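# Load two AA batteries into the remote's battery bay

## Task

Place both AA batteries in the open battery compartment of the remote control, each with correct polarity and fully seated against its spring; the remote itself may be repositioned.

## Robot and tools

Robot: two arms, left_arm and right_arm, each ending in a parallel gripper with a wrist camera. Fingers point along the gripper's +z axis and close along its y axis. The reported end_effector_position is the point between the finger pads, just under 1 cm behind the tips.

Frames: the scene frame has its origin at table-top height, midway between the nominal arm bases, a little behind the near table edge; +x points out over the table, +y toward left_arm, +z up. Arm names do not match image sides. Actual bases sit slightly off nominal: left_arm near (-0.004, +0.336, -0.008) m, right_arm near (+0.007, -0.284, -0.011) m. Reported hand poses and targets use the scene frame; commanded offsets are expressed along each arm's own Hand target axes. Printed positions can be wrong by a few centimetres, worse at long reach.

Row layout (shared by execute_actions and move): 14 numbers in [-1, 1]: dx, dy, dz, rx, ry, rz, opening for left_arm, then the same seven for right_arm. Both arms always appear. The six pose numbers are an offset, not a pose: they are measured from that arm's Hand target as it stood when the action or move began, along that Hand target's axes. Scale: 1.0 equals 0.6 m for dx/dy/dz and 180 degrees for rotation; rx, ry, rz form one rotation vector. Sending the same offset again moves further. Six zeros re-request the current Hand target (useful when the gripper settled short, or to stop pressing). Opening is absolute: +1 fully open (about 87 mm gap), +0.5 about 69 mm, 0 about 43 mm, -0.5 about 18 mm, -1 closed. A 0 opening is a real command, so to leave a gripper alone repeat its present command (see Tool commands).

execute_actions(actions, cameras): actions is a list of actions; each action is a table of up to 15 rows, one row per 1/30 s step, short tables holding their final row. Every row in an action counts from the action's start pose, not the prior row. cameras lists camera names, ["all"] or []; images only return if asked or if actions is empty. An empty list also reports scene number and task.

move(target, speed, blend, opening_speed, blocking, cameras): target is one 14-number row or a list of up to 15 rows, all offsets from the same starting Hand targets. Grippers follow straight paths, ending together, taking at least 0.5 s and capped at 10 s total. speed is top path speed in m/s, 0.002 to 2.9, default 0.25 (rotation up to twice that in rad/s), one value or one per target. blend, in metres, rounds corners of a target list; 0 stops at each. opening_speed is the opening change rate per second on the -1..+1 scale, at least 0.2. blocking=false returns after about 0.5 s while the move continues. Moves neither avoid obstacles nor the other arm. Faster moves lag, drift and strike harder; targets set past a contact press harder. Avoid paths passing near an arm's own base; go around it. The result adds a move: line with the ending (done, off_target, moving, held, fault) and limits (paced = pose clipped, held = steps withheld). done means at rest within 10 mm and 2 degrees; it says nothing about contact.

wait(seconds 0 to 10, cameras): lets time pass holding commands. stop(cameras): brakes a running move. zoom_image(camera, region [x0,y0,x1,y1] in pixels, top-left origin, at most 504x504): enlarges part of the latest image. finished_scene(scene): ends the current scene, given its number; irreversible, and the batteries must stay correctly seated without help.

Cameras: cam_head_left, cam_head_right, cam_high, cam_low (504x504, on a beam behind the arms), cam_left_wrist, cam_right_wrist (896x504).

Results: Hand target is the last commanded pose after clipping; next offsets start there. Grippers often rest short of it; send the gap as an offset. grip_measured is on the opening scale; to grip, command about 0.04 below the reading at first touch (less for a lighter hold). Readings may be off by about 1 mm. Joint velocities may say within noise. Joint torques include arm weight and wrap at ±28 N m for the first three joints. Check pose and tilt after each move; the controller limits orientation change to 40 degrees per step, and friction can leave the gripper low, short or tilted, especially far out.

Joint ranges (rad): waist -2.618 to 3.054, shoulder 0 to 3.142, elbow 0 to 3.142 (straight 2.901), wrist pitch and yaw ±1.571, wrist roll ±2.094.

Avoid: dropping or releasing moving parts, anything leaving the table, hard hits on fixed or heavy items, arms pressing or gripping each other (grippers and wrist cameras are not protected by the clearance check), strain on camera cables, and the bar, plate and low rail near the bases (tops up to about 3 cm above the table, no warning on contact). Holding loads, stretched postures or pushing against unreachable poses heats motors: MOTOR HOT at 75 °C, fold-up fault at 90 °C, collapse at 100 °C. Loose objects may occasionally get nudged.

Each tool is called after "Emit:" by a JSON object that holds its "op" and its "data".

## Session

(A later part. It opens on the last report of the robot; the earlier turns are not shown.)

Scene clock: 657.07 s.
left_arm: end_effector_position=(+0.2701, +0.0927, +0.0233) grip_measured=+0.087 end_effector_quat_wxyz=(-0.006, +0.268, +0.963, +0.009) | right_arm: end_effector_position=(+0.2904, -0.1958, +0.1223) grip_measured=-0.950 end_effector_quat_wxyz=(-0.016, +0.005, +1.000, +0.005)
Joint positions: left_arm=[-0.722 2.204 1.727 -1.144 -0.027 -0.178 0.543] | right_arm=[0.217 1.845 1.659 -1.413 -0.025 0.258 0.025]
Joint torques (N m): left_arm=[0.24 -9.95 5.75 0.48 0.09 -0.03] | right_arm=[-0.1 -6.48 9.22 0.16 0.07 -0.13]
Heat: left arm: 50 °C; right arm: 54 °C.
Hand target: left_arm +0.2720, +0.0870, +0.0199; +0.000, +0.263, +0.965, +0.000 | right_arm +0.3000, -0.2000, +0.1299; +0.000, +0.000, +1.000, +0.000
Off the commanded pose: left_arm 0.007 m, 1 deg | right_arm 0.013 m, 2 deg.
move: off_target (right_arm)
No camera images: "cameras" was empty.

Emit:
{"op": "move", "data": {"target": [0.026, -0.2185, 0, 0, 0, -0.4194, 0.02, 0.0667, -0.133, 0, 0, 0, 0, -0.95], "speed": 0.09, "cameras": ["all"]}}

Scene clock: 694.17 s.
left_arm: end_effector_position=(+0.1949, -0.0148, +0.0231) grip_measured=+0.087 end_effector_quat_wxyz=(-0.007, -0.377, +0.926, +0.005) | right_arm: end_effector_position=(+0.2576, -0.2734, +0.1224) grip_measured=-0.950 end_effector_quat_wxyz=(-0.028, +0.005, +1.000, +0.008)
Joint positions: left_arm=[-0.953 2.15 1.638 -1.104 0.004 -1.724 0.543] | right_arm=[-0.015 1.7 1.478 -1.405 -0.025 0.027 0.025]
Joint torques (N m): left_arm=[-0.92 -10.43 4.04 0.4 -0.13 -0.19] | right_arm=[-0.14 -9.78 4.72 0.44 0.05 -0.13]
Motor temperatures (°C): left_arm=[28 51 40 38 28 24 28] | right_arm=[23 38 52 26 26 26 26]
Heat: left arm: 51 °C; right arm: 52 °C.
Hand target: left_arm +0.1920, -0.0181, +0.0199; +0.000, -0.383, +0.924, +0.000 | right_arm +0.2600, -0.2798, +0.1300; +0.000, +0.000, +1.000, +0.000
Off the commanded pose: left_arm 0.005 m, 1 deg | right_arm 0.010 m, 3 deg.
move: off_target (right_arm)

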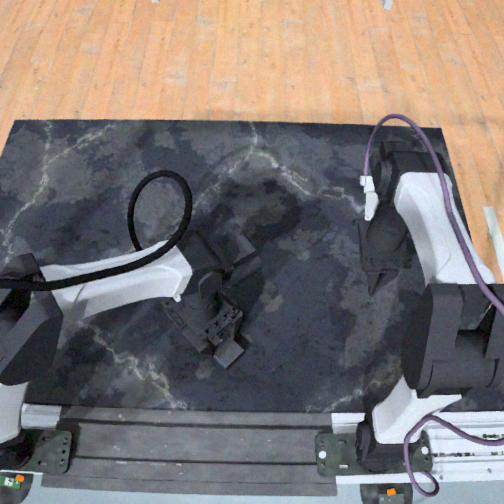

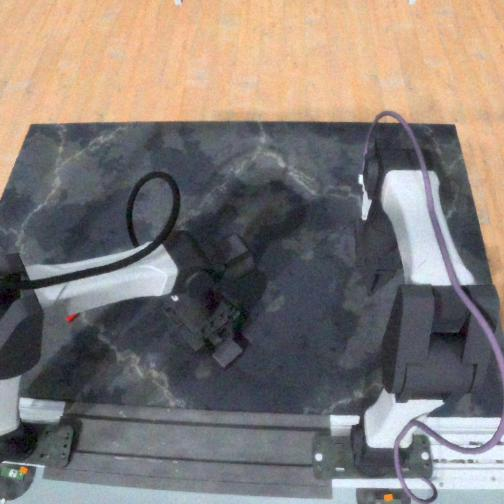

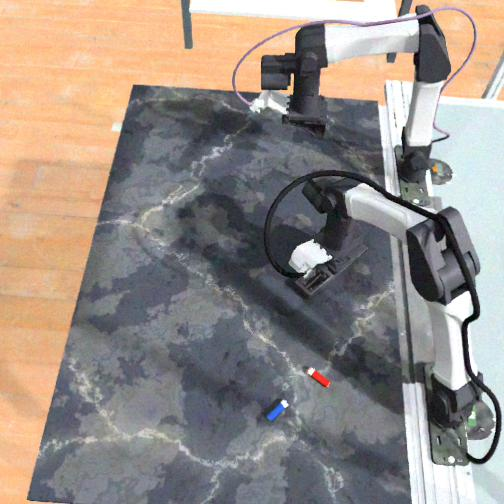

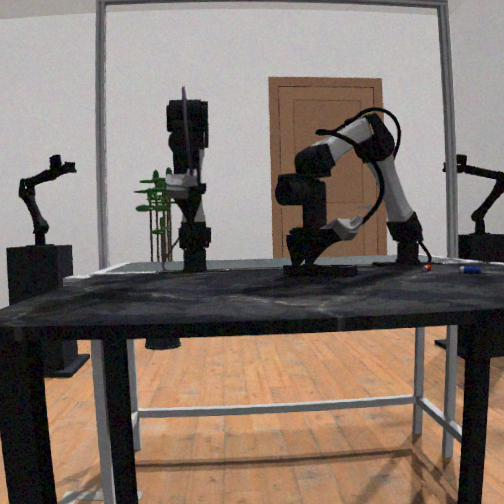

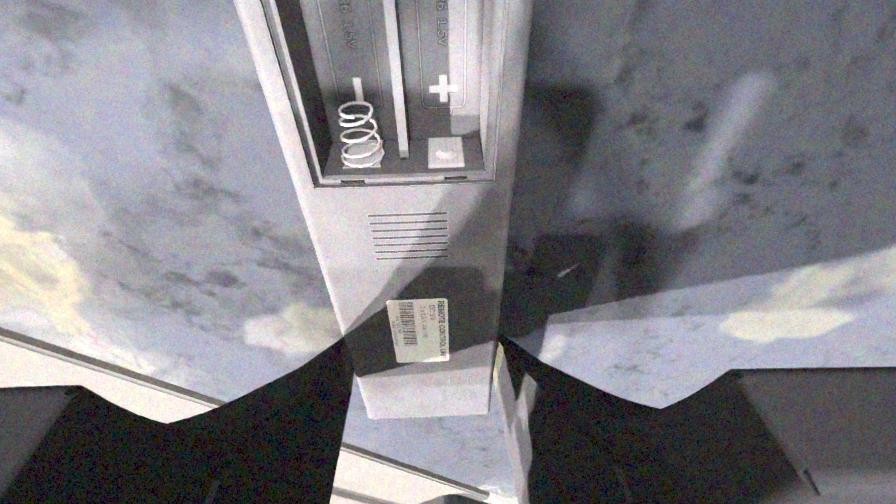

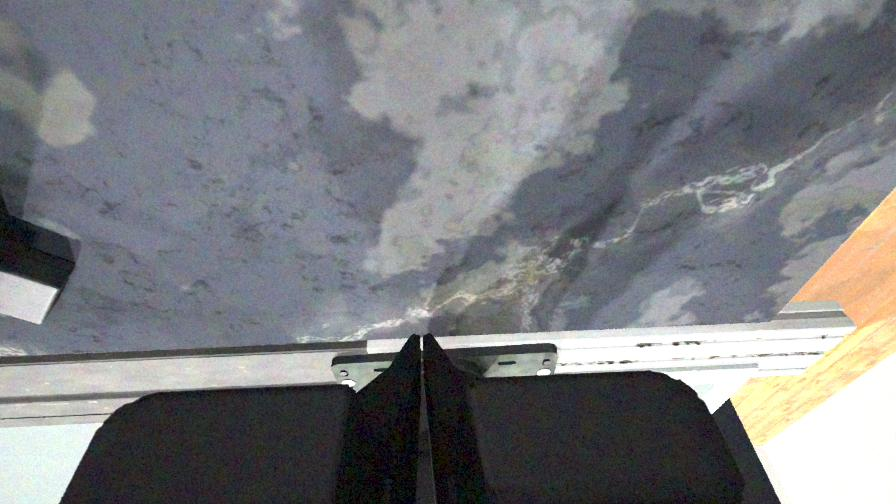

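Emit:
{"op": "zoom_image", "data": {"camera": "cam_left_wrist", "region": [230, 0, 530, 230]}}

Emit:
{"op": "zoom_image", "data": {"camera": "cam_low", "region": [260, 180, 400, 300]}}

Scaled by 1.680 from the camera's 896x504 image, which has a finer 1280x720 frame.

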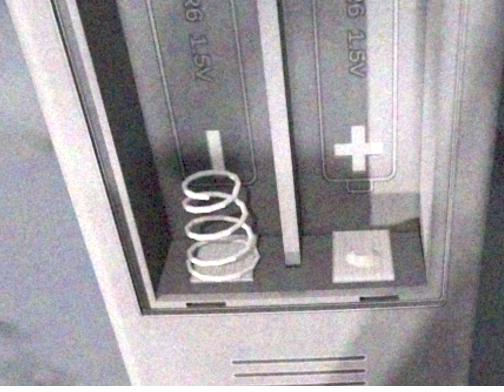

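Scaled by 3.600 from the camera's 504x504 image, which has a finer 720x720 frame.

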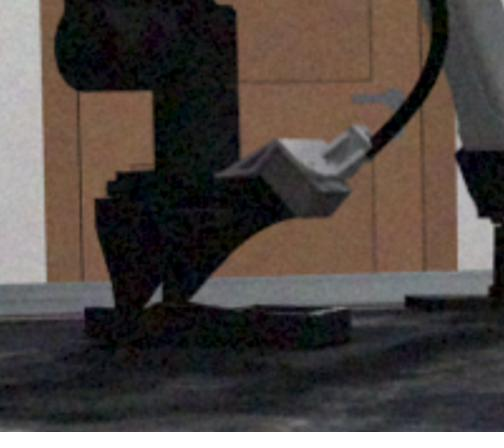

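Emit:
{"op": "zoom_image", "data": {"camera": "cam_left_wrist", "region": [200, 0, 600, 440]}}

Scaled by 1.145 from the camera's 896x504 image, which has a finer 1280x720 frame.

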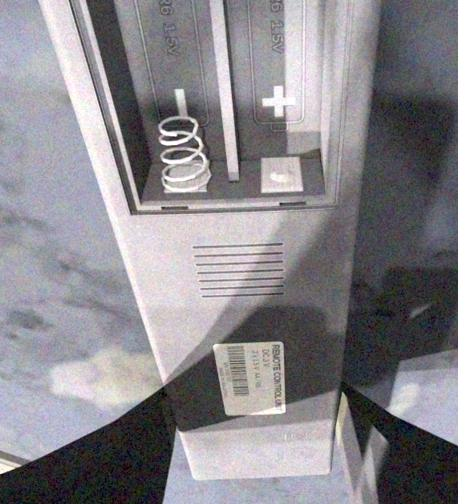

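Emit:
{"op": "move", "data": {"target": [[0, 0, 0, 0, 0, 0, 0.6, 0, 0, 0, 0, 0, 0, -0.95], [0, 0, -0.1667, 0, 0, 0, 0.6, 0, 0, 0, 0, 0, 0, -0.95], [-0.4172, 0.2875, -0.1335, 0, 0, 0.444, 0.6, 0.15, 0.183, -0.0333, -0.098, -0.2368, -0.2368, 0.6]], "speed": [0.1, 0.12, 0.2], "opening_speed": 0.8, "cameras": ["all"]}}

Scene clock: 776.03 s.
left_arm: end_effector_position=(+0.2423, +0.2818, +0.0946) grip_measured=+0.600 end_effector_quat_wxyz=(-0.027, +0.291, +0.956, +0.000) | right_arm: end_effector_position=(+0.1629, -0.1770, +0.1455) grip_measured=+0.600 end_effector_quat_wxyz=(+0.334, -0.342, +0.867, +0.138)
Joint positions: left_arm=[-0.297 1.731 1.368 -1.282 -0.027 0.293 0.8] | right_arm=[0.404 0.699 0.811 -0.968 -0.227 -0.228 0.8]
Joint torques (N m): left_arm=[0.28 -9.62 5.64 0.41 -0.02 0.2] | right_arm=[0.7 0.1 5.35 2.24 -0.32 -0.13]
Motor temperatures (°C): left_arm=[28 50 38 35 28 24 28] | right_arm=[23 38 47 27 26 26 26]
Heat: left arm: 50 °C; right arm: 47 °C.
Hand target: left_arm +0.2471, +0.2809, +0.1001; +0.000, +0.300, +0.954, +0.000 | right_arm +0.1700, -0.1700, +0.1499; +0.354, -0.354, +0.854, +0.146
Off the commanded pose: left_arm 0.007 m, 3 deg | right_arm 0.011 m, 3 deg.
move: off_target (left_arm, right_arm); target 3's new opening was sent with right_arm's hand 0.011 m and 3 deg from that target

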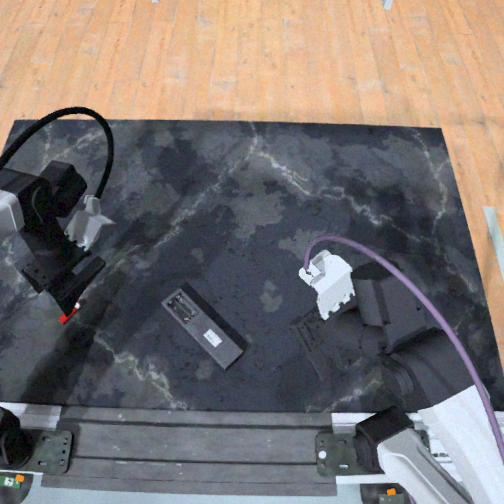

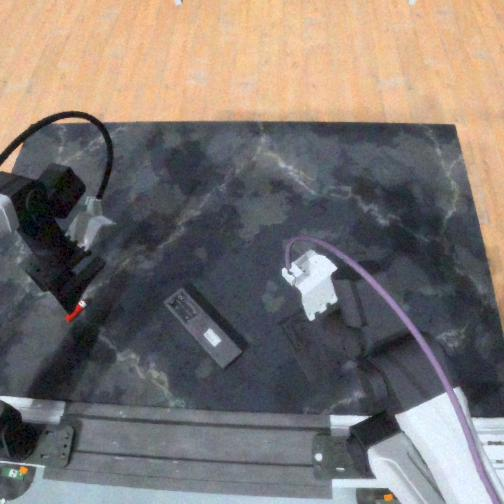

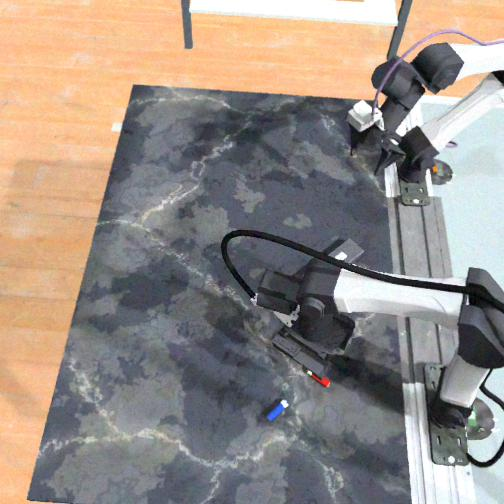

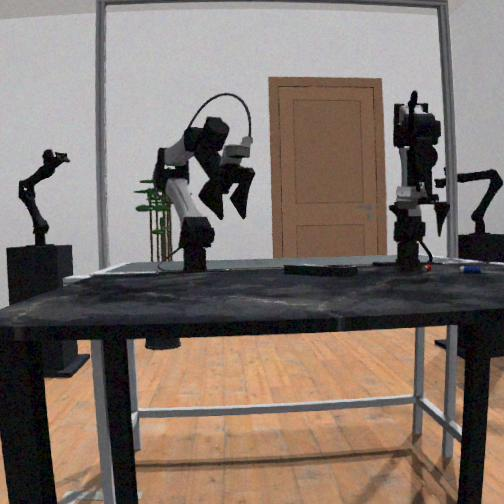

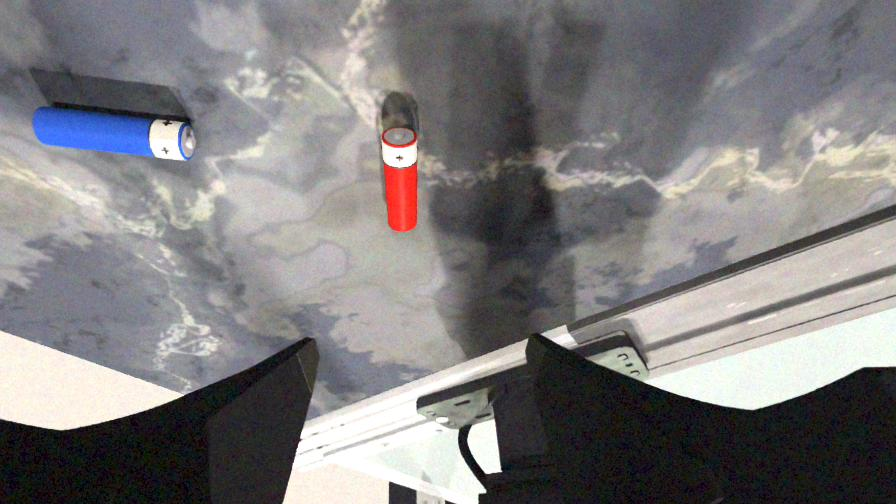

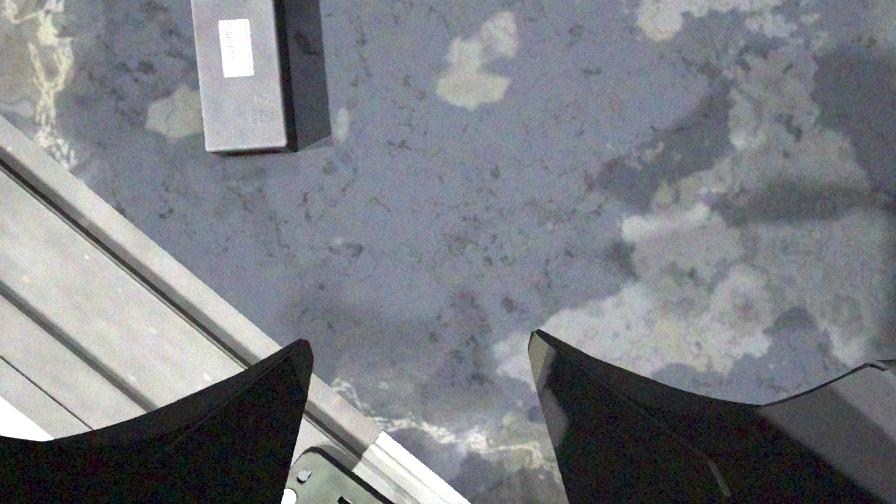

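Emit:
{"op": "zoom_image", "data": {"camera": "cam_left_wrist", "region": [340, 90, 480, 250]}}

Emit:
{"op": "zoom_image", "data": {"camera": "cam_left_wrist", "region": [20, 60, 220, 200]}}

Scaled by 3.150 from the camera's 896x504 image, which has a finer 1280x720 frame.

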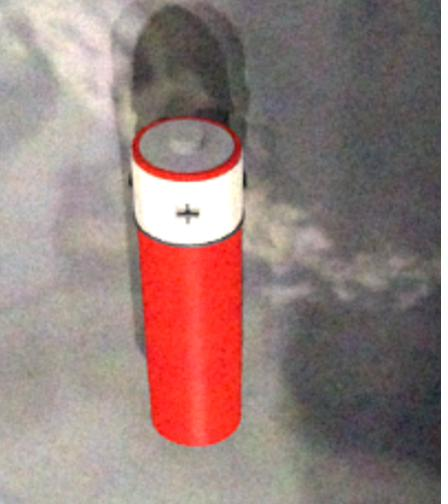

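Scaled by 2.520 from the camera's 896x504 image, which has a finer 1280x720 frame.

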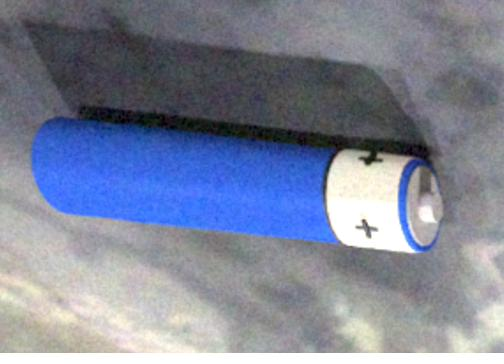

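Emit:
{"op": "zoom_image", "data": {"camera": "cam_right_wrist", "region": [160, 0, 360, 180]}}

Scaled by 2.520 from the camera's 896x504 image, which has a finer 1280x720 frame.

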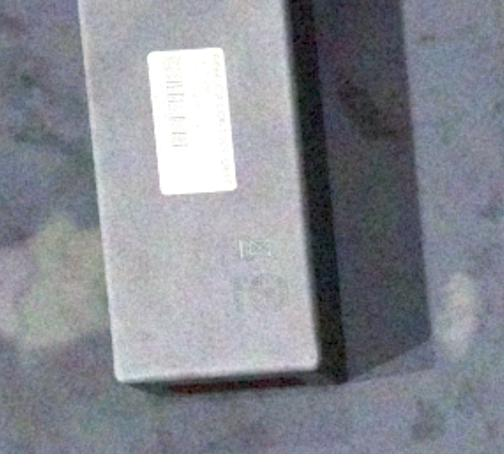

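Emit:
{"op": "move", "data": {"target": [-0.0045, 0.0123, 0.0917, 0, -0.0167, 0.0167, 0.6, 0.0178, 0.1638, 0.1692, -0.0118, -0.0111, -0.0118, 0.6], "speed": 0.1, "cameras": ["cam_left_wrist", "cam_right_wrist", "cam_high"]}}

Scene clock: 840.13 s.
left_arm: end_effector_position=(+0.2472, +0.2893, +0.0413) grip_measured=+0.600 end_effector_quat_wxyz=(+0.000, +0.316, +0.949, -0.001) | right_arm: end_effector_position=(+0.1394, -0.0629, +0.0660) grip_measured=+0.600 end_effector_quat_wxyz=(+0.343, -0.391, +0.840, +0.153)
Joint positions: left_arm=[-0.269 1.728 1.159 -1.023 -0.026 0.376 0.8] | right_arm=[1.098 0.952 0.545 -0.408 0.187 0.186 0.8]
Joint torques (N m): left_arm=[0.32 -8.8 5.52 0.54 0.17 0.2] | right_arm=[0.72 -0.73 5.67 2.4 0.18 0.17]
Motor temperatures (°C): left_arm=[27 50 39 33 28 24 27] | right_arm=[23 34 46 33 26 26 26]
Heat: left arm: 50 °C; right arm: 46 °C.
Hand target: left_arm +0.2535, +0.2854, +0.0450; +0.025, +0.325, +0.945, -0.008 | right_arm +0.1459, -0.0551, +0.0705; +0.364, -0.373, +0.838, +0.162
Off the commanded pose: left_arm 0.008 m, 3 deg | right_arm 0.011 m, 3 deg.
move: off_target (left_arm, right_arm)
Images, in order (width x height): cam_high 504x504, cam_left_wrist 896x504, cam_right_wrist 896x504.

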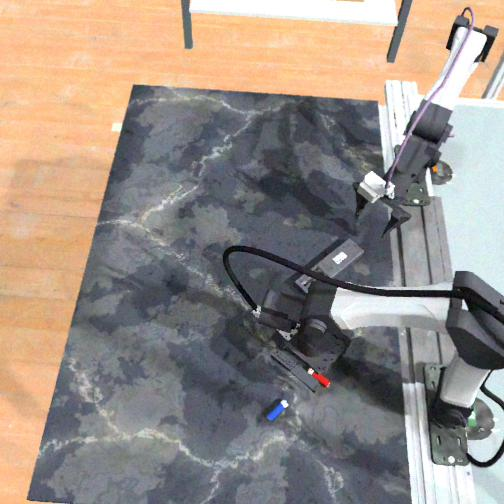

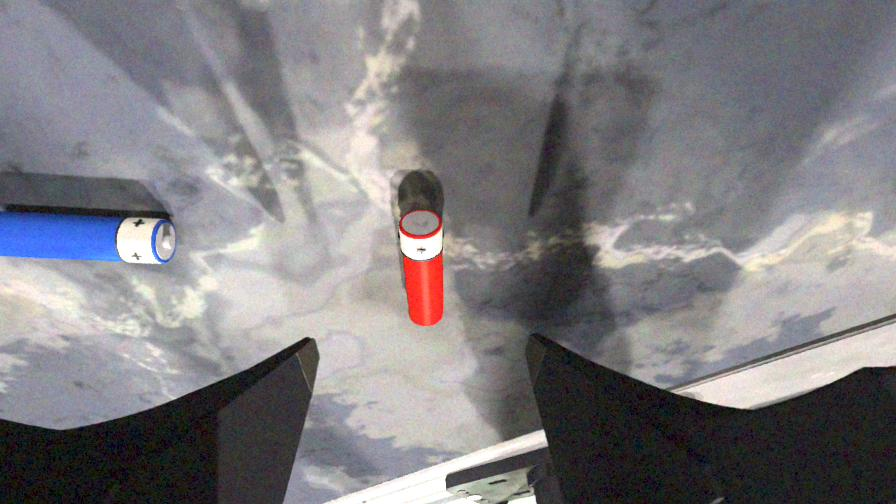

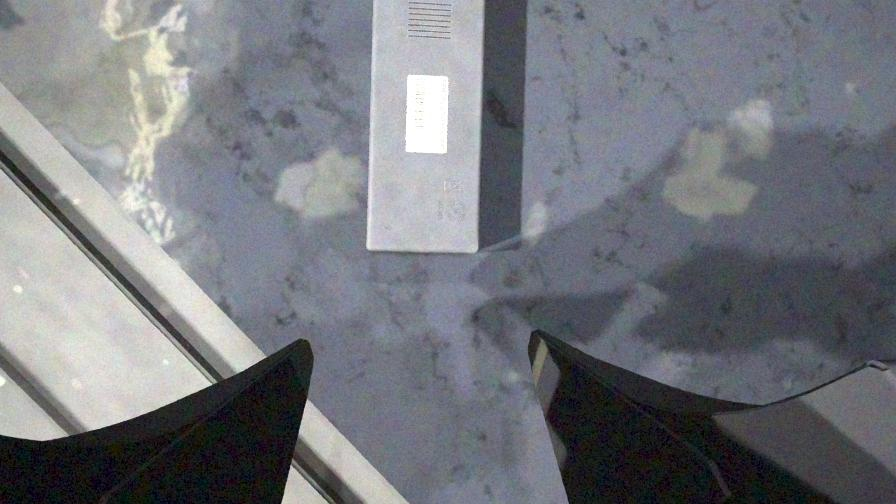

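Emit:
{"op": "zoom_image", "data": {"camera": "cam_left_wrist", "region": [360, 180, 490, 350]}}

Scaled by 2.965 from the camera's 896x504 image, which has a finer 1280x720 frame.

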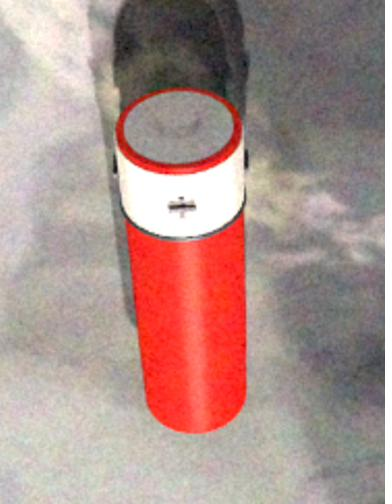

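Emit:
{"op": "move", "data": {"target": [-0.0108, 0, 0.045, 0, 0, 0, 0.6, 0.0095, -0.0055, 0.0708, 0.0142, 0, 0.0133, 0.6], "speed": 0.06, "cameras": ["cam_left_wrist", "cam_right_wrist"]}}

Scene clock: 955.57 s.
left_arm: end_effector_position=(+0.2548, +0.2866, +0.0213) grip_measured=+0.600 end_effector_quat_wxyz=(+0.012, +0.316, +0.949, +0.000) | right_arm: end_effector_position=(+0.1566, -0.0437, +0.0319) grip_measured=+0.600 end_effector_quat_wxyz=(+0.345, -0.371, +0.850, +0.142)
Joint positions: left_arm=[-0.269 1.76 1.116 -0.923 -0.026 0.376 0.8] | right_arm=[1.084 1.15 0.499 -0.175 0.211 0.211 0.8]
Joint torques (N m): left_arm=[-0.23 -6.48 5.53 0.61 0.17 0.12] | right_arm=[-0.16 -1.73 5.38 2.44 0.2 0.17]
Heat: left arm: 47 °C; right arm: 45 °C.
Hand target: left_arm +0.2598, +0.2806, +0.0184; +0.025, +0.325, +0.945, -0.008 | right_arm +0.1666, -0.0372, +0.0374; +0.369, -0.348, +0.849, +0.150
Off the commanded pose: left_arm 0.008 m, 2 deg | right_arm 0.013 m, 4 deg.
move: off_target (right_arm)
Images, in order (width x height): cam_left_wrist 896x504, cam_right_wrist 896x504.

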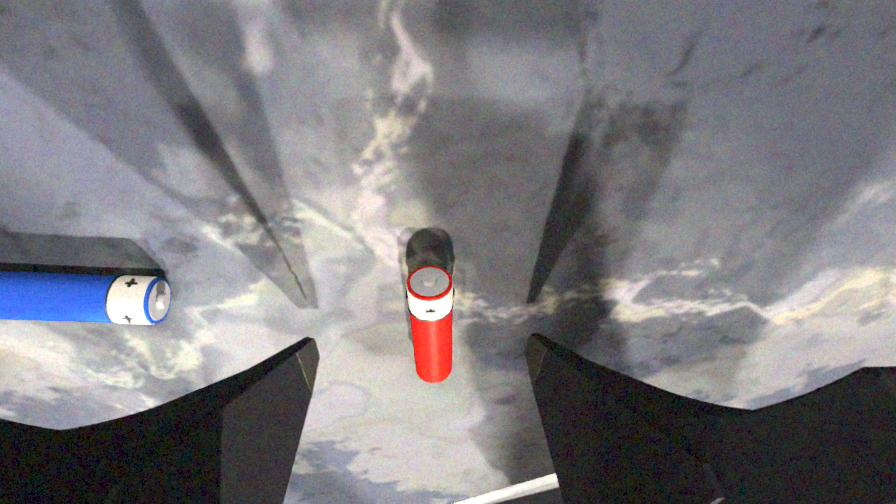

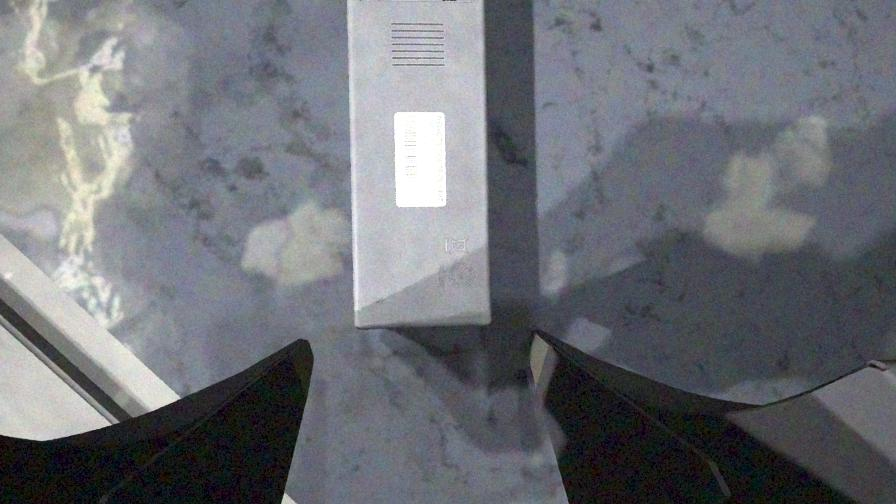

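Emit:
{"op": "move", "data": {"target": [0, -0.004, 0.0125, 0, 0, 0, 0.6, -0.0107, 0.0003, 0.0708, 0, 0, 0, 0.6], "speed": 0.05, "cameras": ["cam_left_wrist", "cam_right_wrist"]}}

Scene clock: 973.43 s.
left_arm: end_effector_position=(+0.2543, +0.2862, +0.0142) grip_measured=+0.600 end_effector_quat_wxyz=(+0.013, +0.317, +0.948, +0.000) | right_arm: end_effector_position=(+0.1876, -0.0167, +0.0120) grip_measured=+0.600 end_effector_quat_wxyz=(+0.369, -0.348, +0.849, +0.147)
Joint positions: left_arm=[-0.271 1.768 1.095 -0.893 -0.026 0.376 0.8] | right_arm=[1.036 1.366 0.51 0.084 0.213 0.202 0.8]
Joint torques (N m): left_arm=[-0.65 -6.35 5.39 0.62 0.17 0.06] | right_arm=[-0.21 -1.59 7.08 1.86 -0.11 -0.09]
Motor temperatures (°C): left_arm=[27 47 38 32 28 24 27] | right_arm=[23 31 45 38 26 26 26]
Heat: left arm: 47 °C; right arm: 45 °C.
Hand target: left_arm +0.2586, +0.2785, +0.0109; +0.025, +0.325, +0.945, -0.008 | right_arm +0.1918, -0.0122, +0.0131; +0.369, -0.348, +0.849, +0.150
Off the commanded pose: left_arm 0.009 m, 2 deg | right_arm 0.006 m, 0 deg.
move: done
Images, in order (width x height): cam_left_wrist 896x504, cam_right_wrist 896x504.

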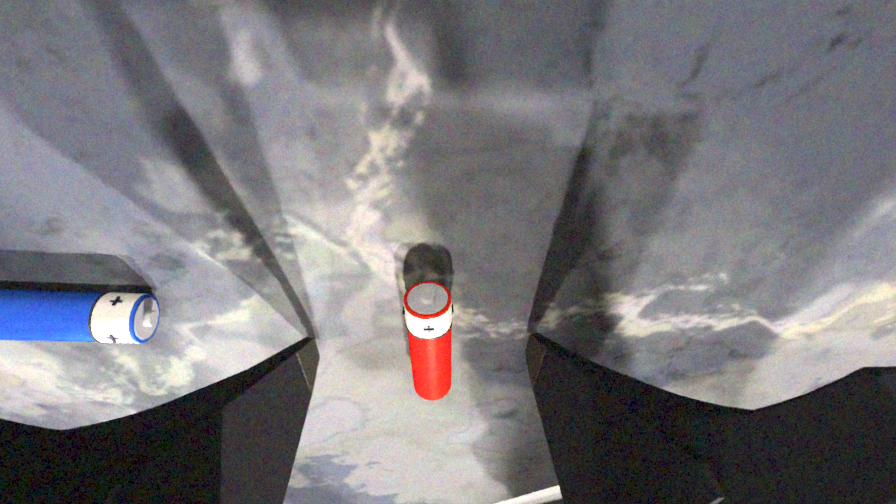

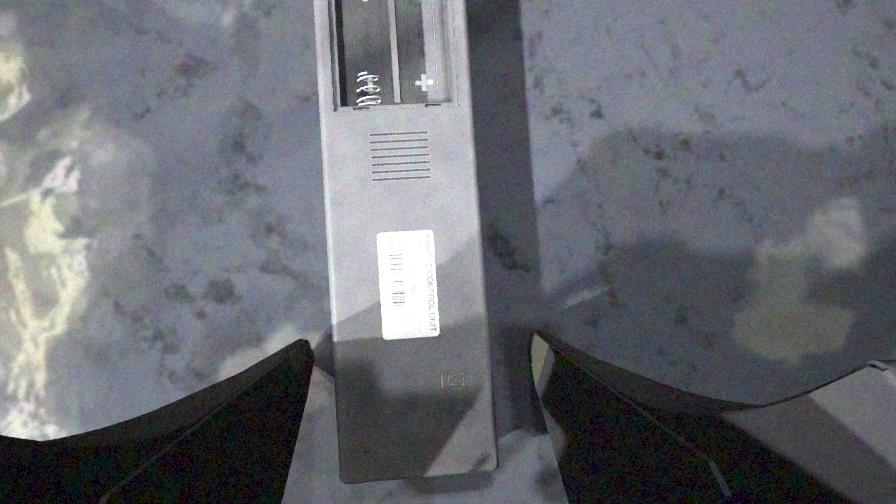

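Emit:
{"op": "move", "data": {"target": [[0, 0, 0, 0, 0, 0, 0.6, 0.0128, 0.0052, 0.0008, -0.0057, 0, -0.0053, 0.6], [0, 0, 0, 0, 0, 0, -0.64, 0.0128, 0.0052, 0.0008, -0.0057, 0, -0.0053, 0.03]], "speed": 0.05, "opening_speed": 0.5, "cameras": ["cam_left_wrist", "cam_right_wrist"]}}

Scene clock: 1001.40 s.
left_arm: end_effector_position=(+0.2543, +0.2862, +0.0142) grip_measured=-0.595 end_effector_quat_wxyz=(+0.013, +0.317, +0.948, +0.000) | right_arm: end_effector_position=(+0.1880, -0.0140, +0.0123) grip_measured=+0.082 end_effector_quat_wxyz=(+0.371, -0.353, +0.845, +0.151)
Joint positions: left_arm=[-0.271 1.768 1.095 -0.893 -0.026 0.376 0.203] | right_arm=[1.036 1.372 0.51 0.099 0.205 0.191 0.541]
Joint torques (N m): left_arm=[-0.65 -6.35 5.38 0.62 0.18 0.06] | right_arm=[0.49 -2.29 4.46 2.04 -0.17 -0.09]
Heat: left arm: 44 °C; right arm: 46 °C.
Hand target: left_arm +0.2586, +0.2785, +0.0109; +0.025, +0.325, +0.945, -0.008 | right_arm +0.1861, -0.0134, +0.0071; +0.367, -0.358, +0.844, +0.155
Off the commanded pose: left_arm 0.009 m, 2 deg | right_arm 0.005 m, 1 deg.
move: done
Images, in order (width x height): cam_left_wrist 896x504, cam_right_wrist 896x504.

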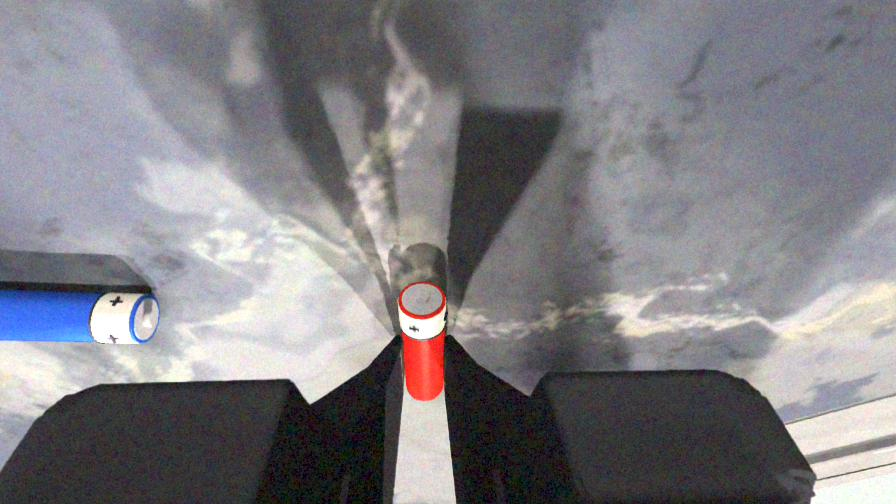

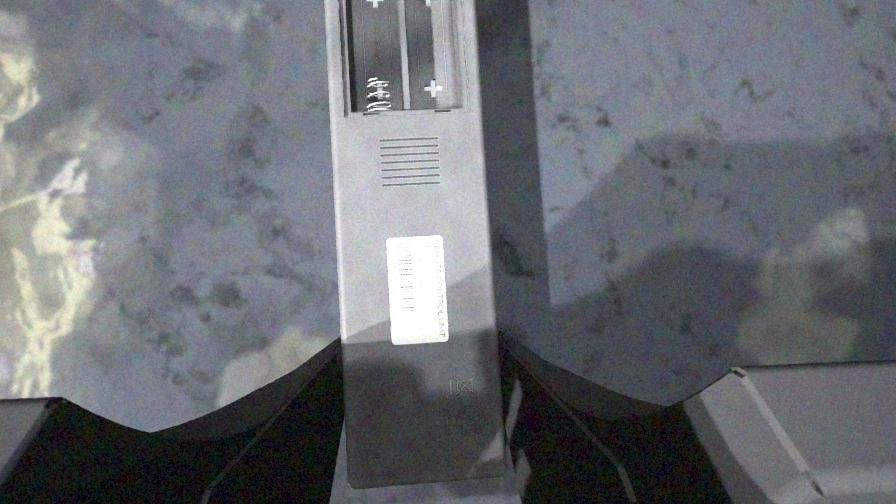

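Emit:
{"op": "move", "data": {"target": [[0, 0, 0, 0, 0, 0, -0.64, 0, 0, 0, 0, 0, 0, 0.5], [0, 0, -0.0667, 0, 0, 0, -0.64, 0.0142, 0, 0.0068, 0, 0, 0, 0.5], [0, 0, -0.1333, 0, 0, 0, -0.64, 0.0142, 0, 0.0068, 0, 0, 0, 0.03]], "speed": 0.05, "opening_speed": 0.5, "cameras": ["all"]}}

Scene clock: 1021.67 s.
left_arm: end_effector_position=(+0.2456, +0.2892, +0.0746) grip_measured=-0.595 end_effector_quat_wxyz=(-0.008, +0.319, +0.948, -0.002) | right_arm: end_effector_position=(+0.1924, -0.0118, +0.0119) grip_measured=+0.084 end_effector_quat_wxyz=(+0.386, -0.349, +0.840, +0.157)
Joint positions: left_arm=[-0.274 1.708 1.269 -1.17 -0.024 0.376 0.203] | right_arm=[1.03 1.38 0.487 0.165 0.208 0.183 0.542]
Joint torques (N m): left_arm=[-0.62 -9.21 10.36 0.19 0.16 0.04] | right_arm=[0.62 -1.57 3.71 1.86 -0.11 0.01]
Heat: left arm: 44 °C; right arm: 45 °C.
Hand target: left_arm +0.2553, +0.2809, +0.0908; +0.025, +0.325, +0.945, -0.008 | right_arm +0.1842, -0.0155, -0.0019; +0.367, -0.358, +0.844, +0.155
Off the commanded pose: left_arm 0.021 m, 4 deg | right_arm 0.016 m, 2 deg.
move: off_target (left_arm, right_arm); target 3's new opening was sent with right_arm's hand 0.016 m and 2 deg from that target

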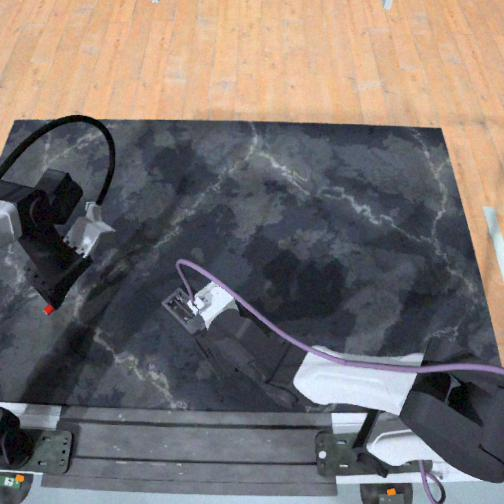

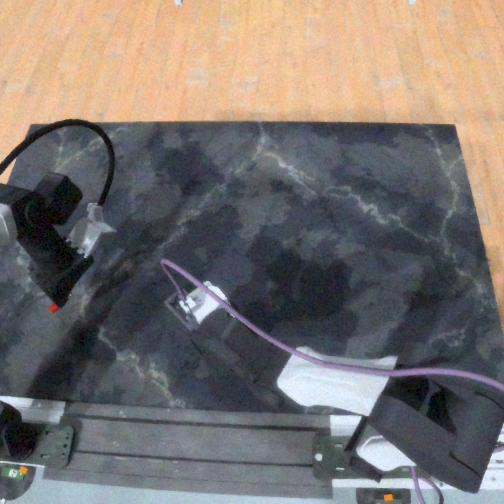

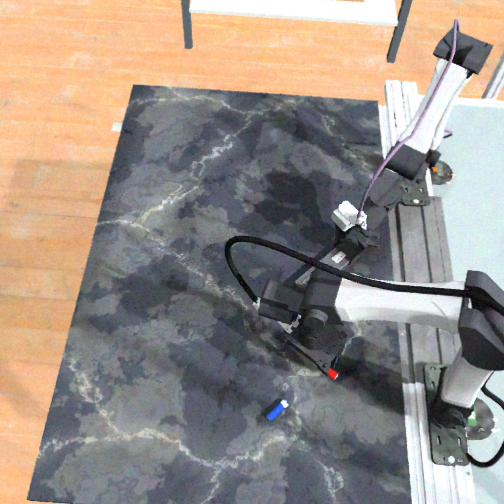

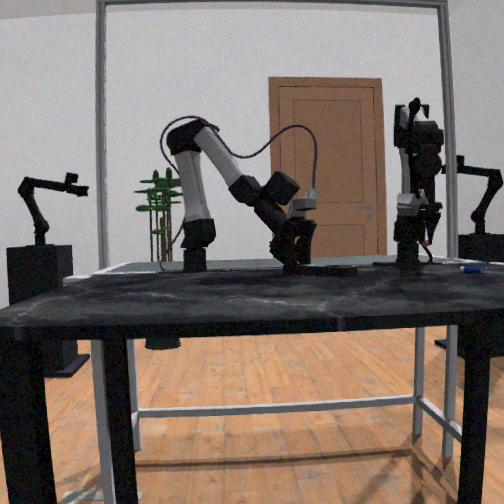

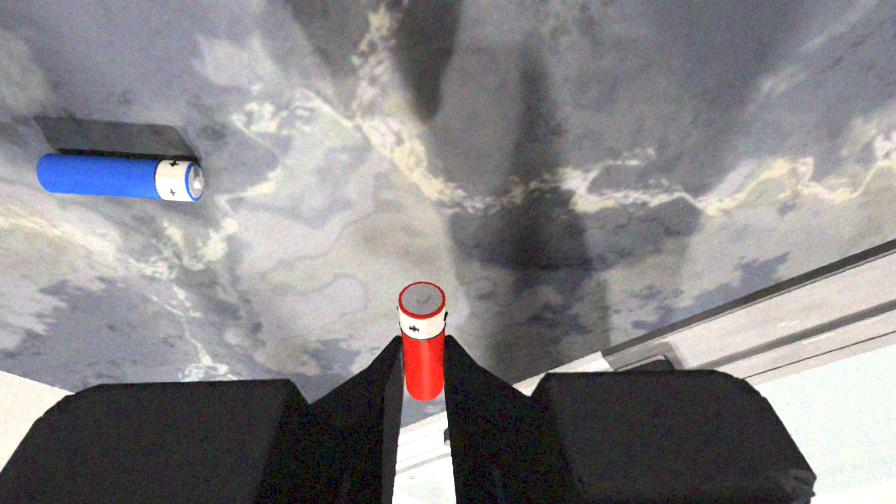

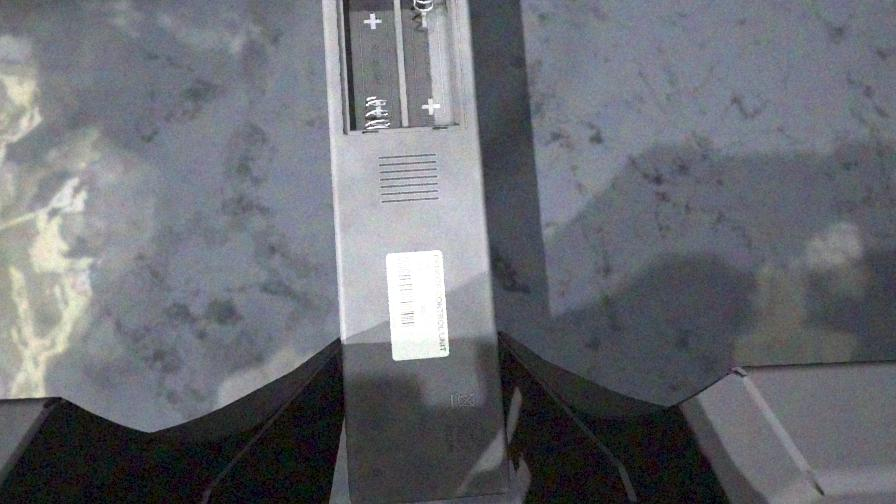

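Emit:
{"op": "zoom_image", "data": {"camera": "cam_low", "region": [230, 160, 370, 300]}}

Emit:
{"op": "zoom_image", "data": {"camera": "cam_head_left", "region": [130, 260, 300, 420]}}

Emit:
{"op": "zoom_image", "data": {"camera": "cam_high", "region": [280, 180, 420, 300]}}

Scaled by 3.600 from the camera's 504x504 image, which has a finer 720x720 frame.

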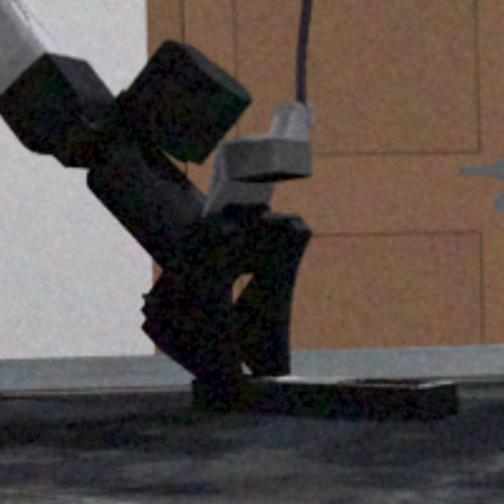

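Scaled by 2.965 from the camera's 504x504 image, which has a finer 720x720 frame.

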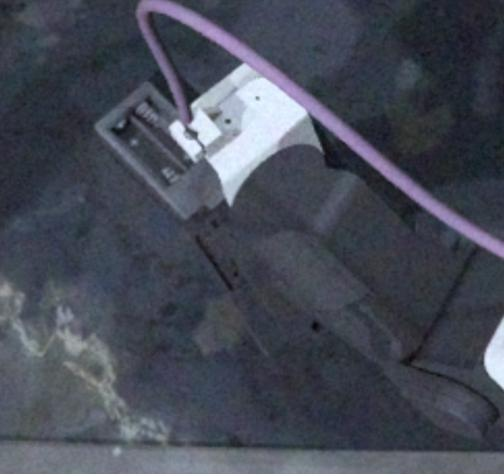

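Scaled by 3.600 from the camera's 504x504 image, which has a finer 720x720 frame.

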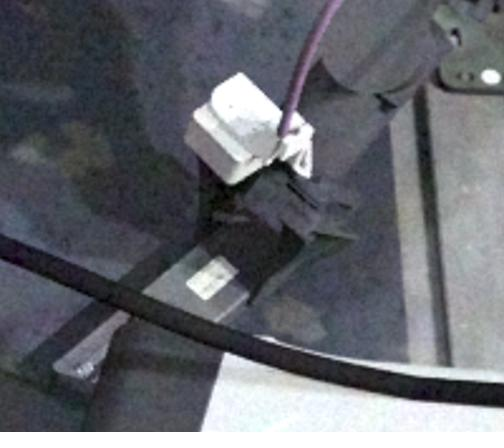

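Emit:
{"op": "move", "data": {"target": [-0.2475, -0.2853, -0.0183, -0.0198, 0.0049, -0.4603, -0.64, -0.026, 0, -0.011, 0, 0, 0, 0.03], "speed": 0.2, "cameras": ["all"]}}

Scene clock: 1074.93 s.
left_arm: end_effector_position=(+0.2603, +0.0617, +0.1020) grip_measured=-0.595 end_effector_quat_wxyz=(+0.002, -0.376, +0.926, +0.016) | right_arm: end_effector_position=(+0.1924, -0.0119, +0.0126) grip_measured=+0.084 end_effector_quat_wxyz=(+0.383, -0.350, +0.841, +0.155)
Joint positions: left_arm=[-0.717 2.081 1.857 -1.405 -0.035 -1.488 0.203] | right_arm=[1.03 1.38 0.496 0.149 0.208 0.183 0.542]
Joint torques (N m): left_arm=[-0.39 -8.94 10.45 0.1 -0.21 -0.14] | right_arm=[0.16 -3.99 7.82 1.15 -0.15 -0.03]
Heat: left arm: 48 °C; right arm: 44 °C.
Hand target: left_arm +0.2665, +0.0551, +0.1092; +0.016, -0.383, +0.924, +0.007 | right_arm +0.1882, -0.0113, +0.0140; +0.367, -0.358, +0.844, +0.155
Off the commanded pose: left_arm 0.012 m, 2 deg | right_arm 0.005 m, 2 deg.
move: off_target (left_arm)

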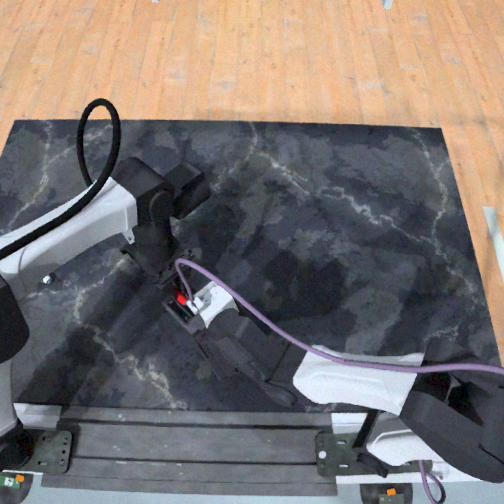

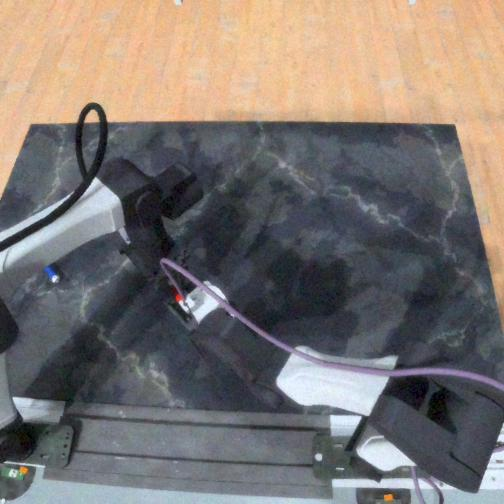

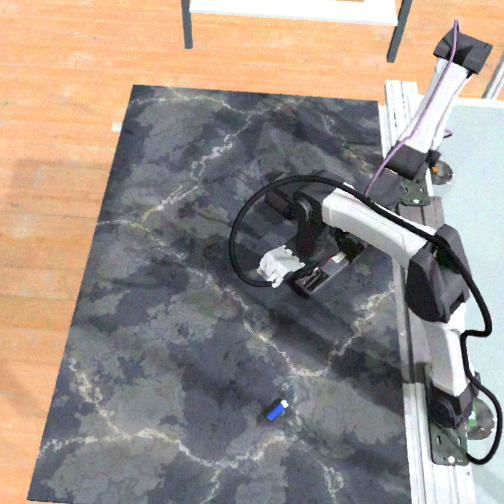

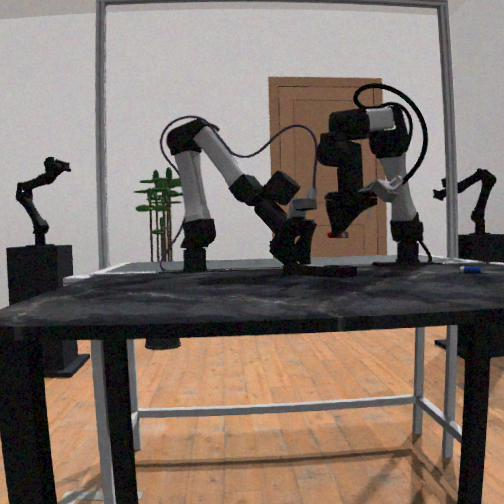

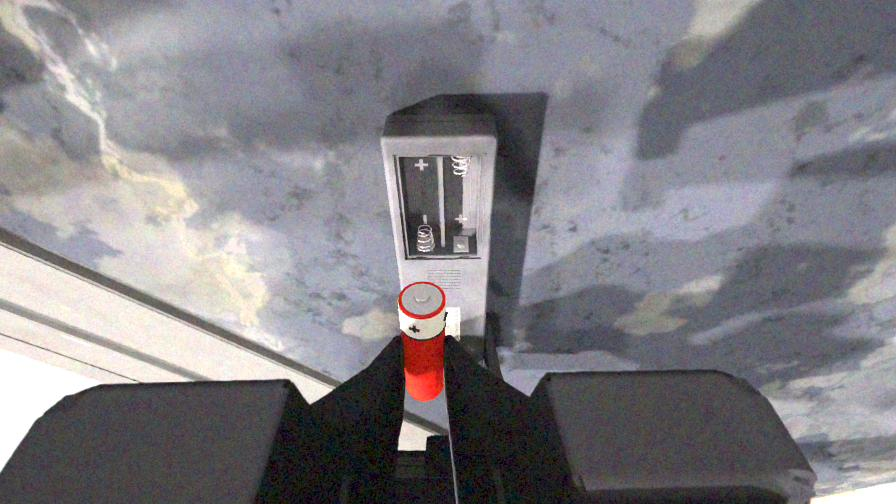

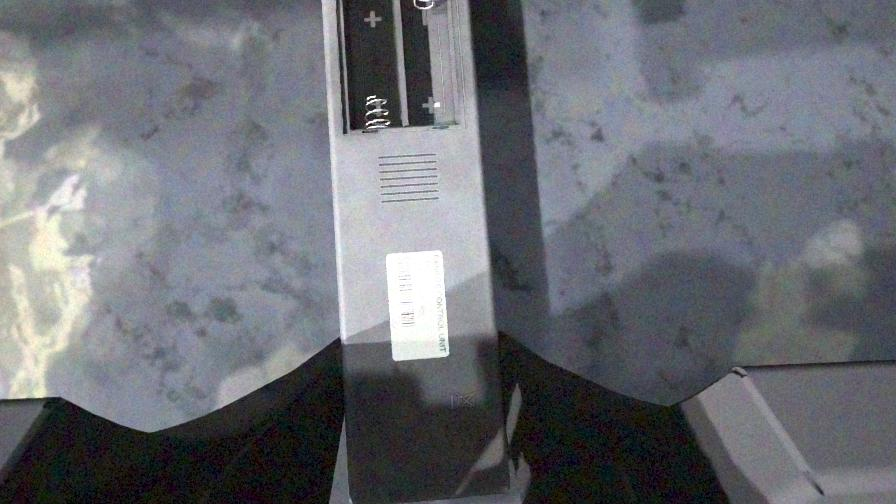

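Emit:
{"op": "zoom_image", "data": {"camera": "cam_left_wrist", "region": [370, 120, 530, 290]}}

Emit:
{"op": "zoom_image", "data": {"camera": "cam_right_wrist", "region": [310, 0, 510, 160]}}

Scaled by 2.965 from the camera's 896x504 image, which has a finer 1280x720 frame.

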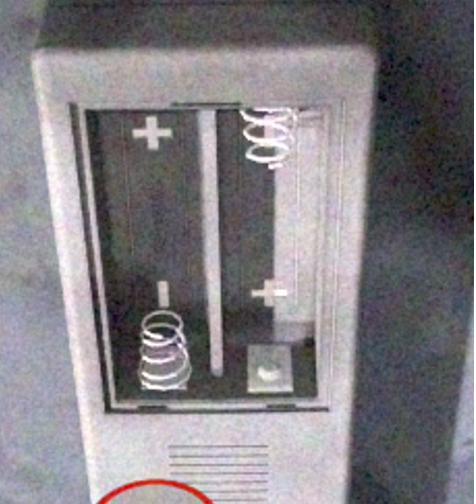

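Scaled by 2.520 from the camera's 896x504 image, which has a finer 1280x720 frame.

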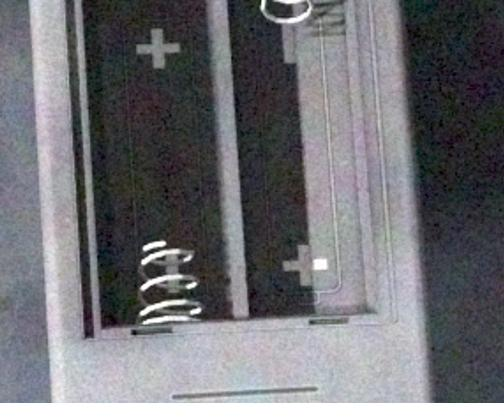

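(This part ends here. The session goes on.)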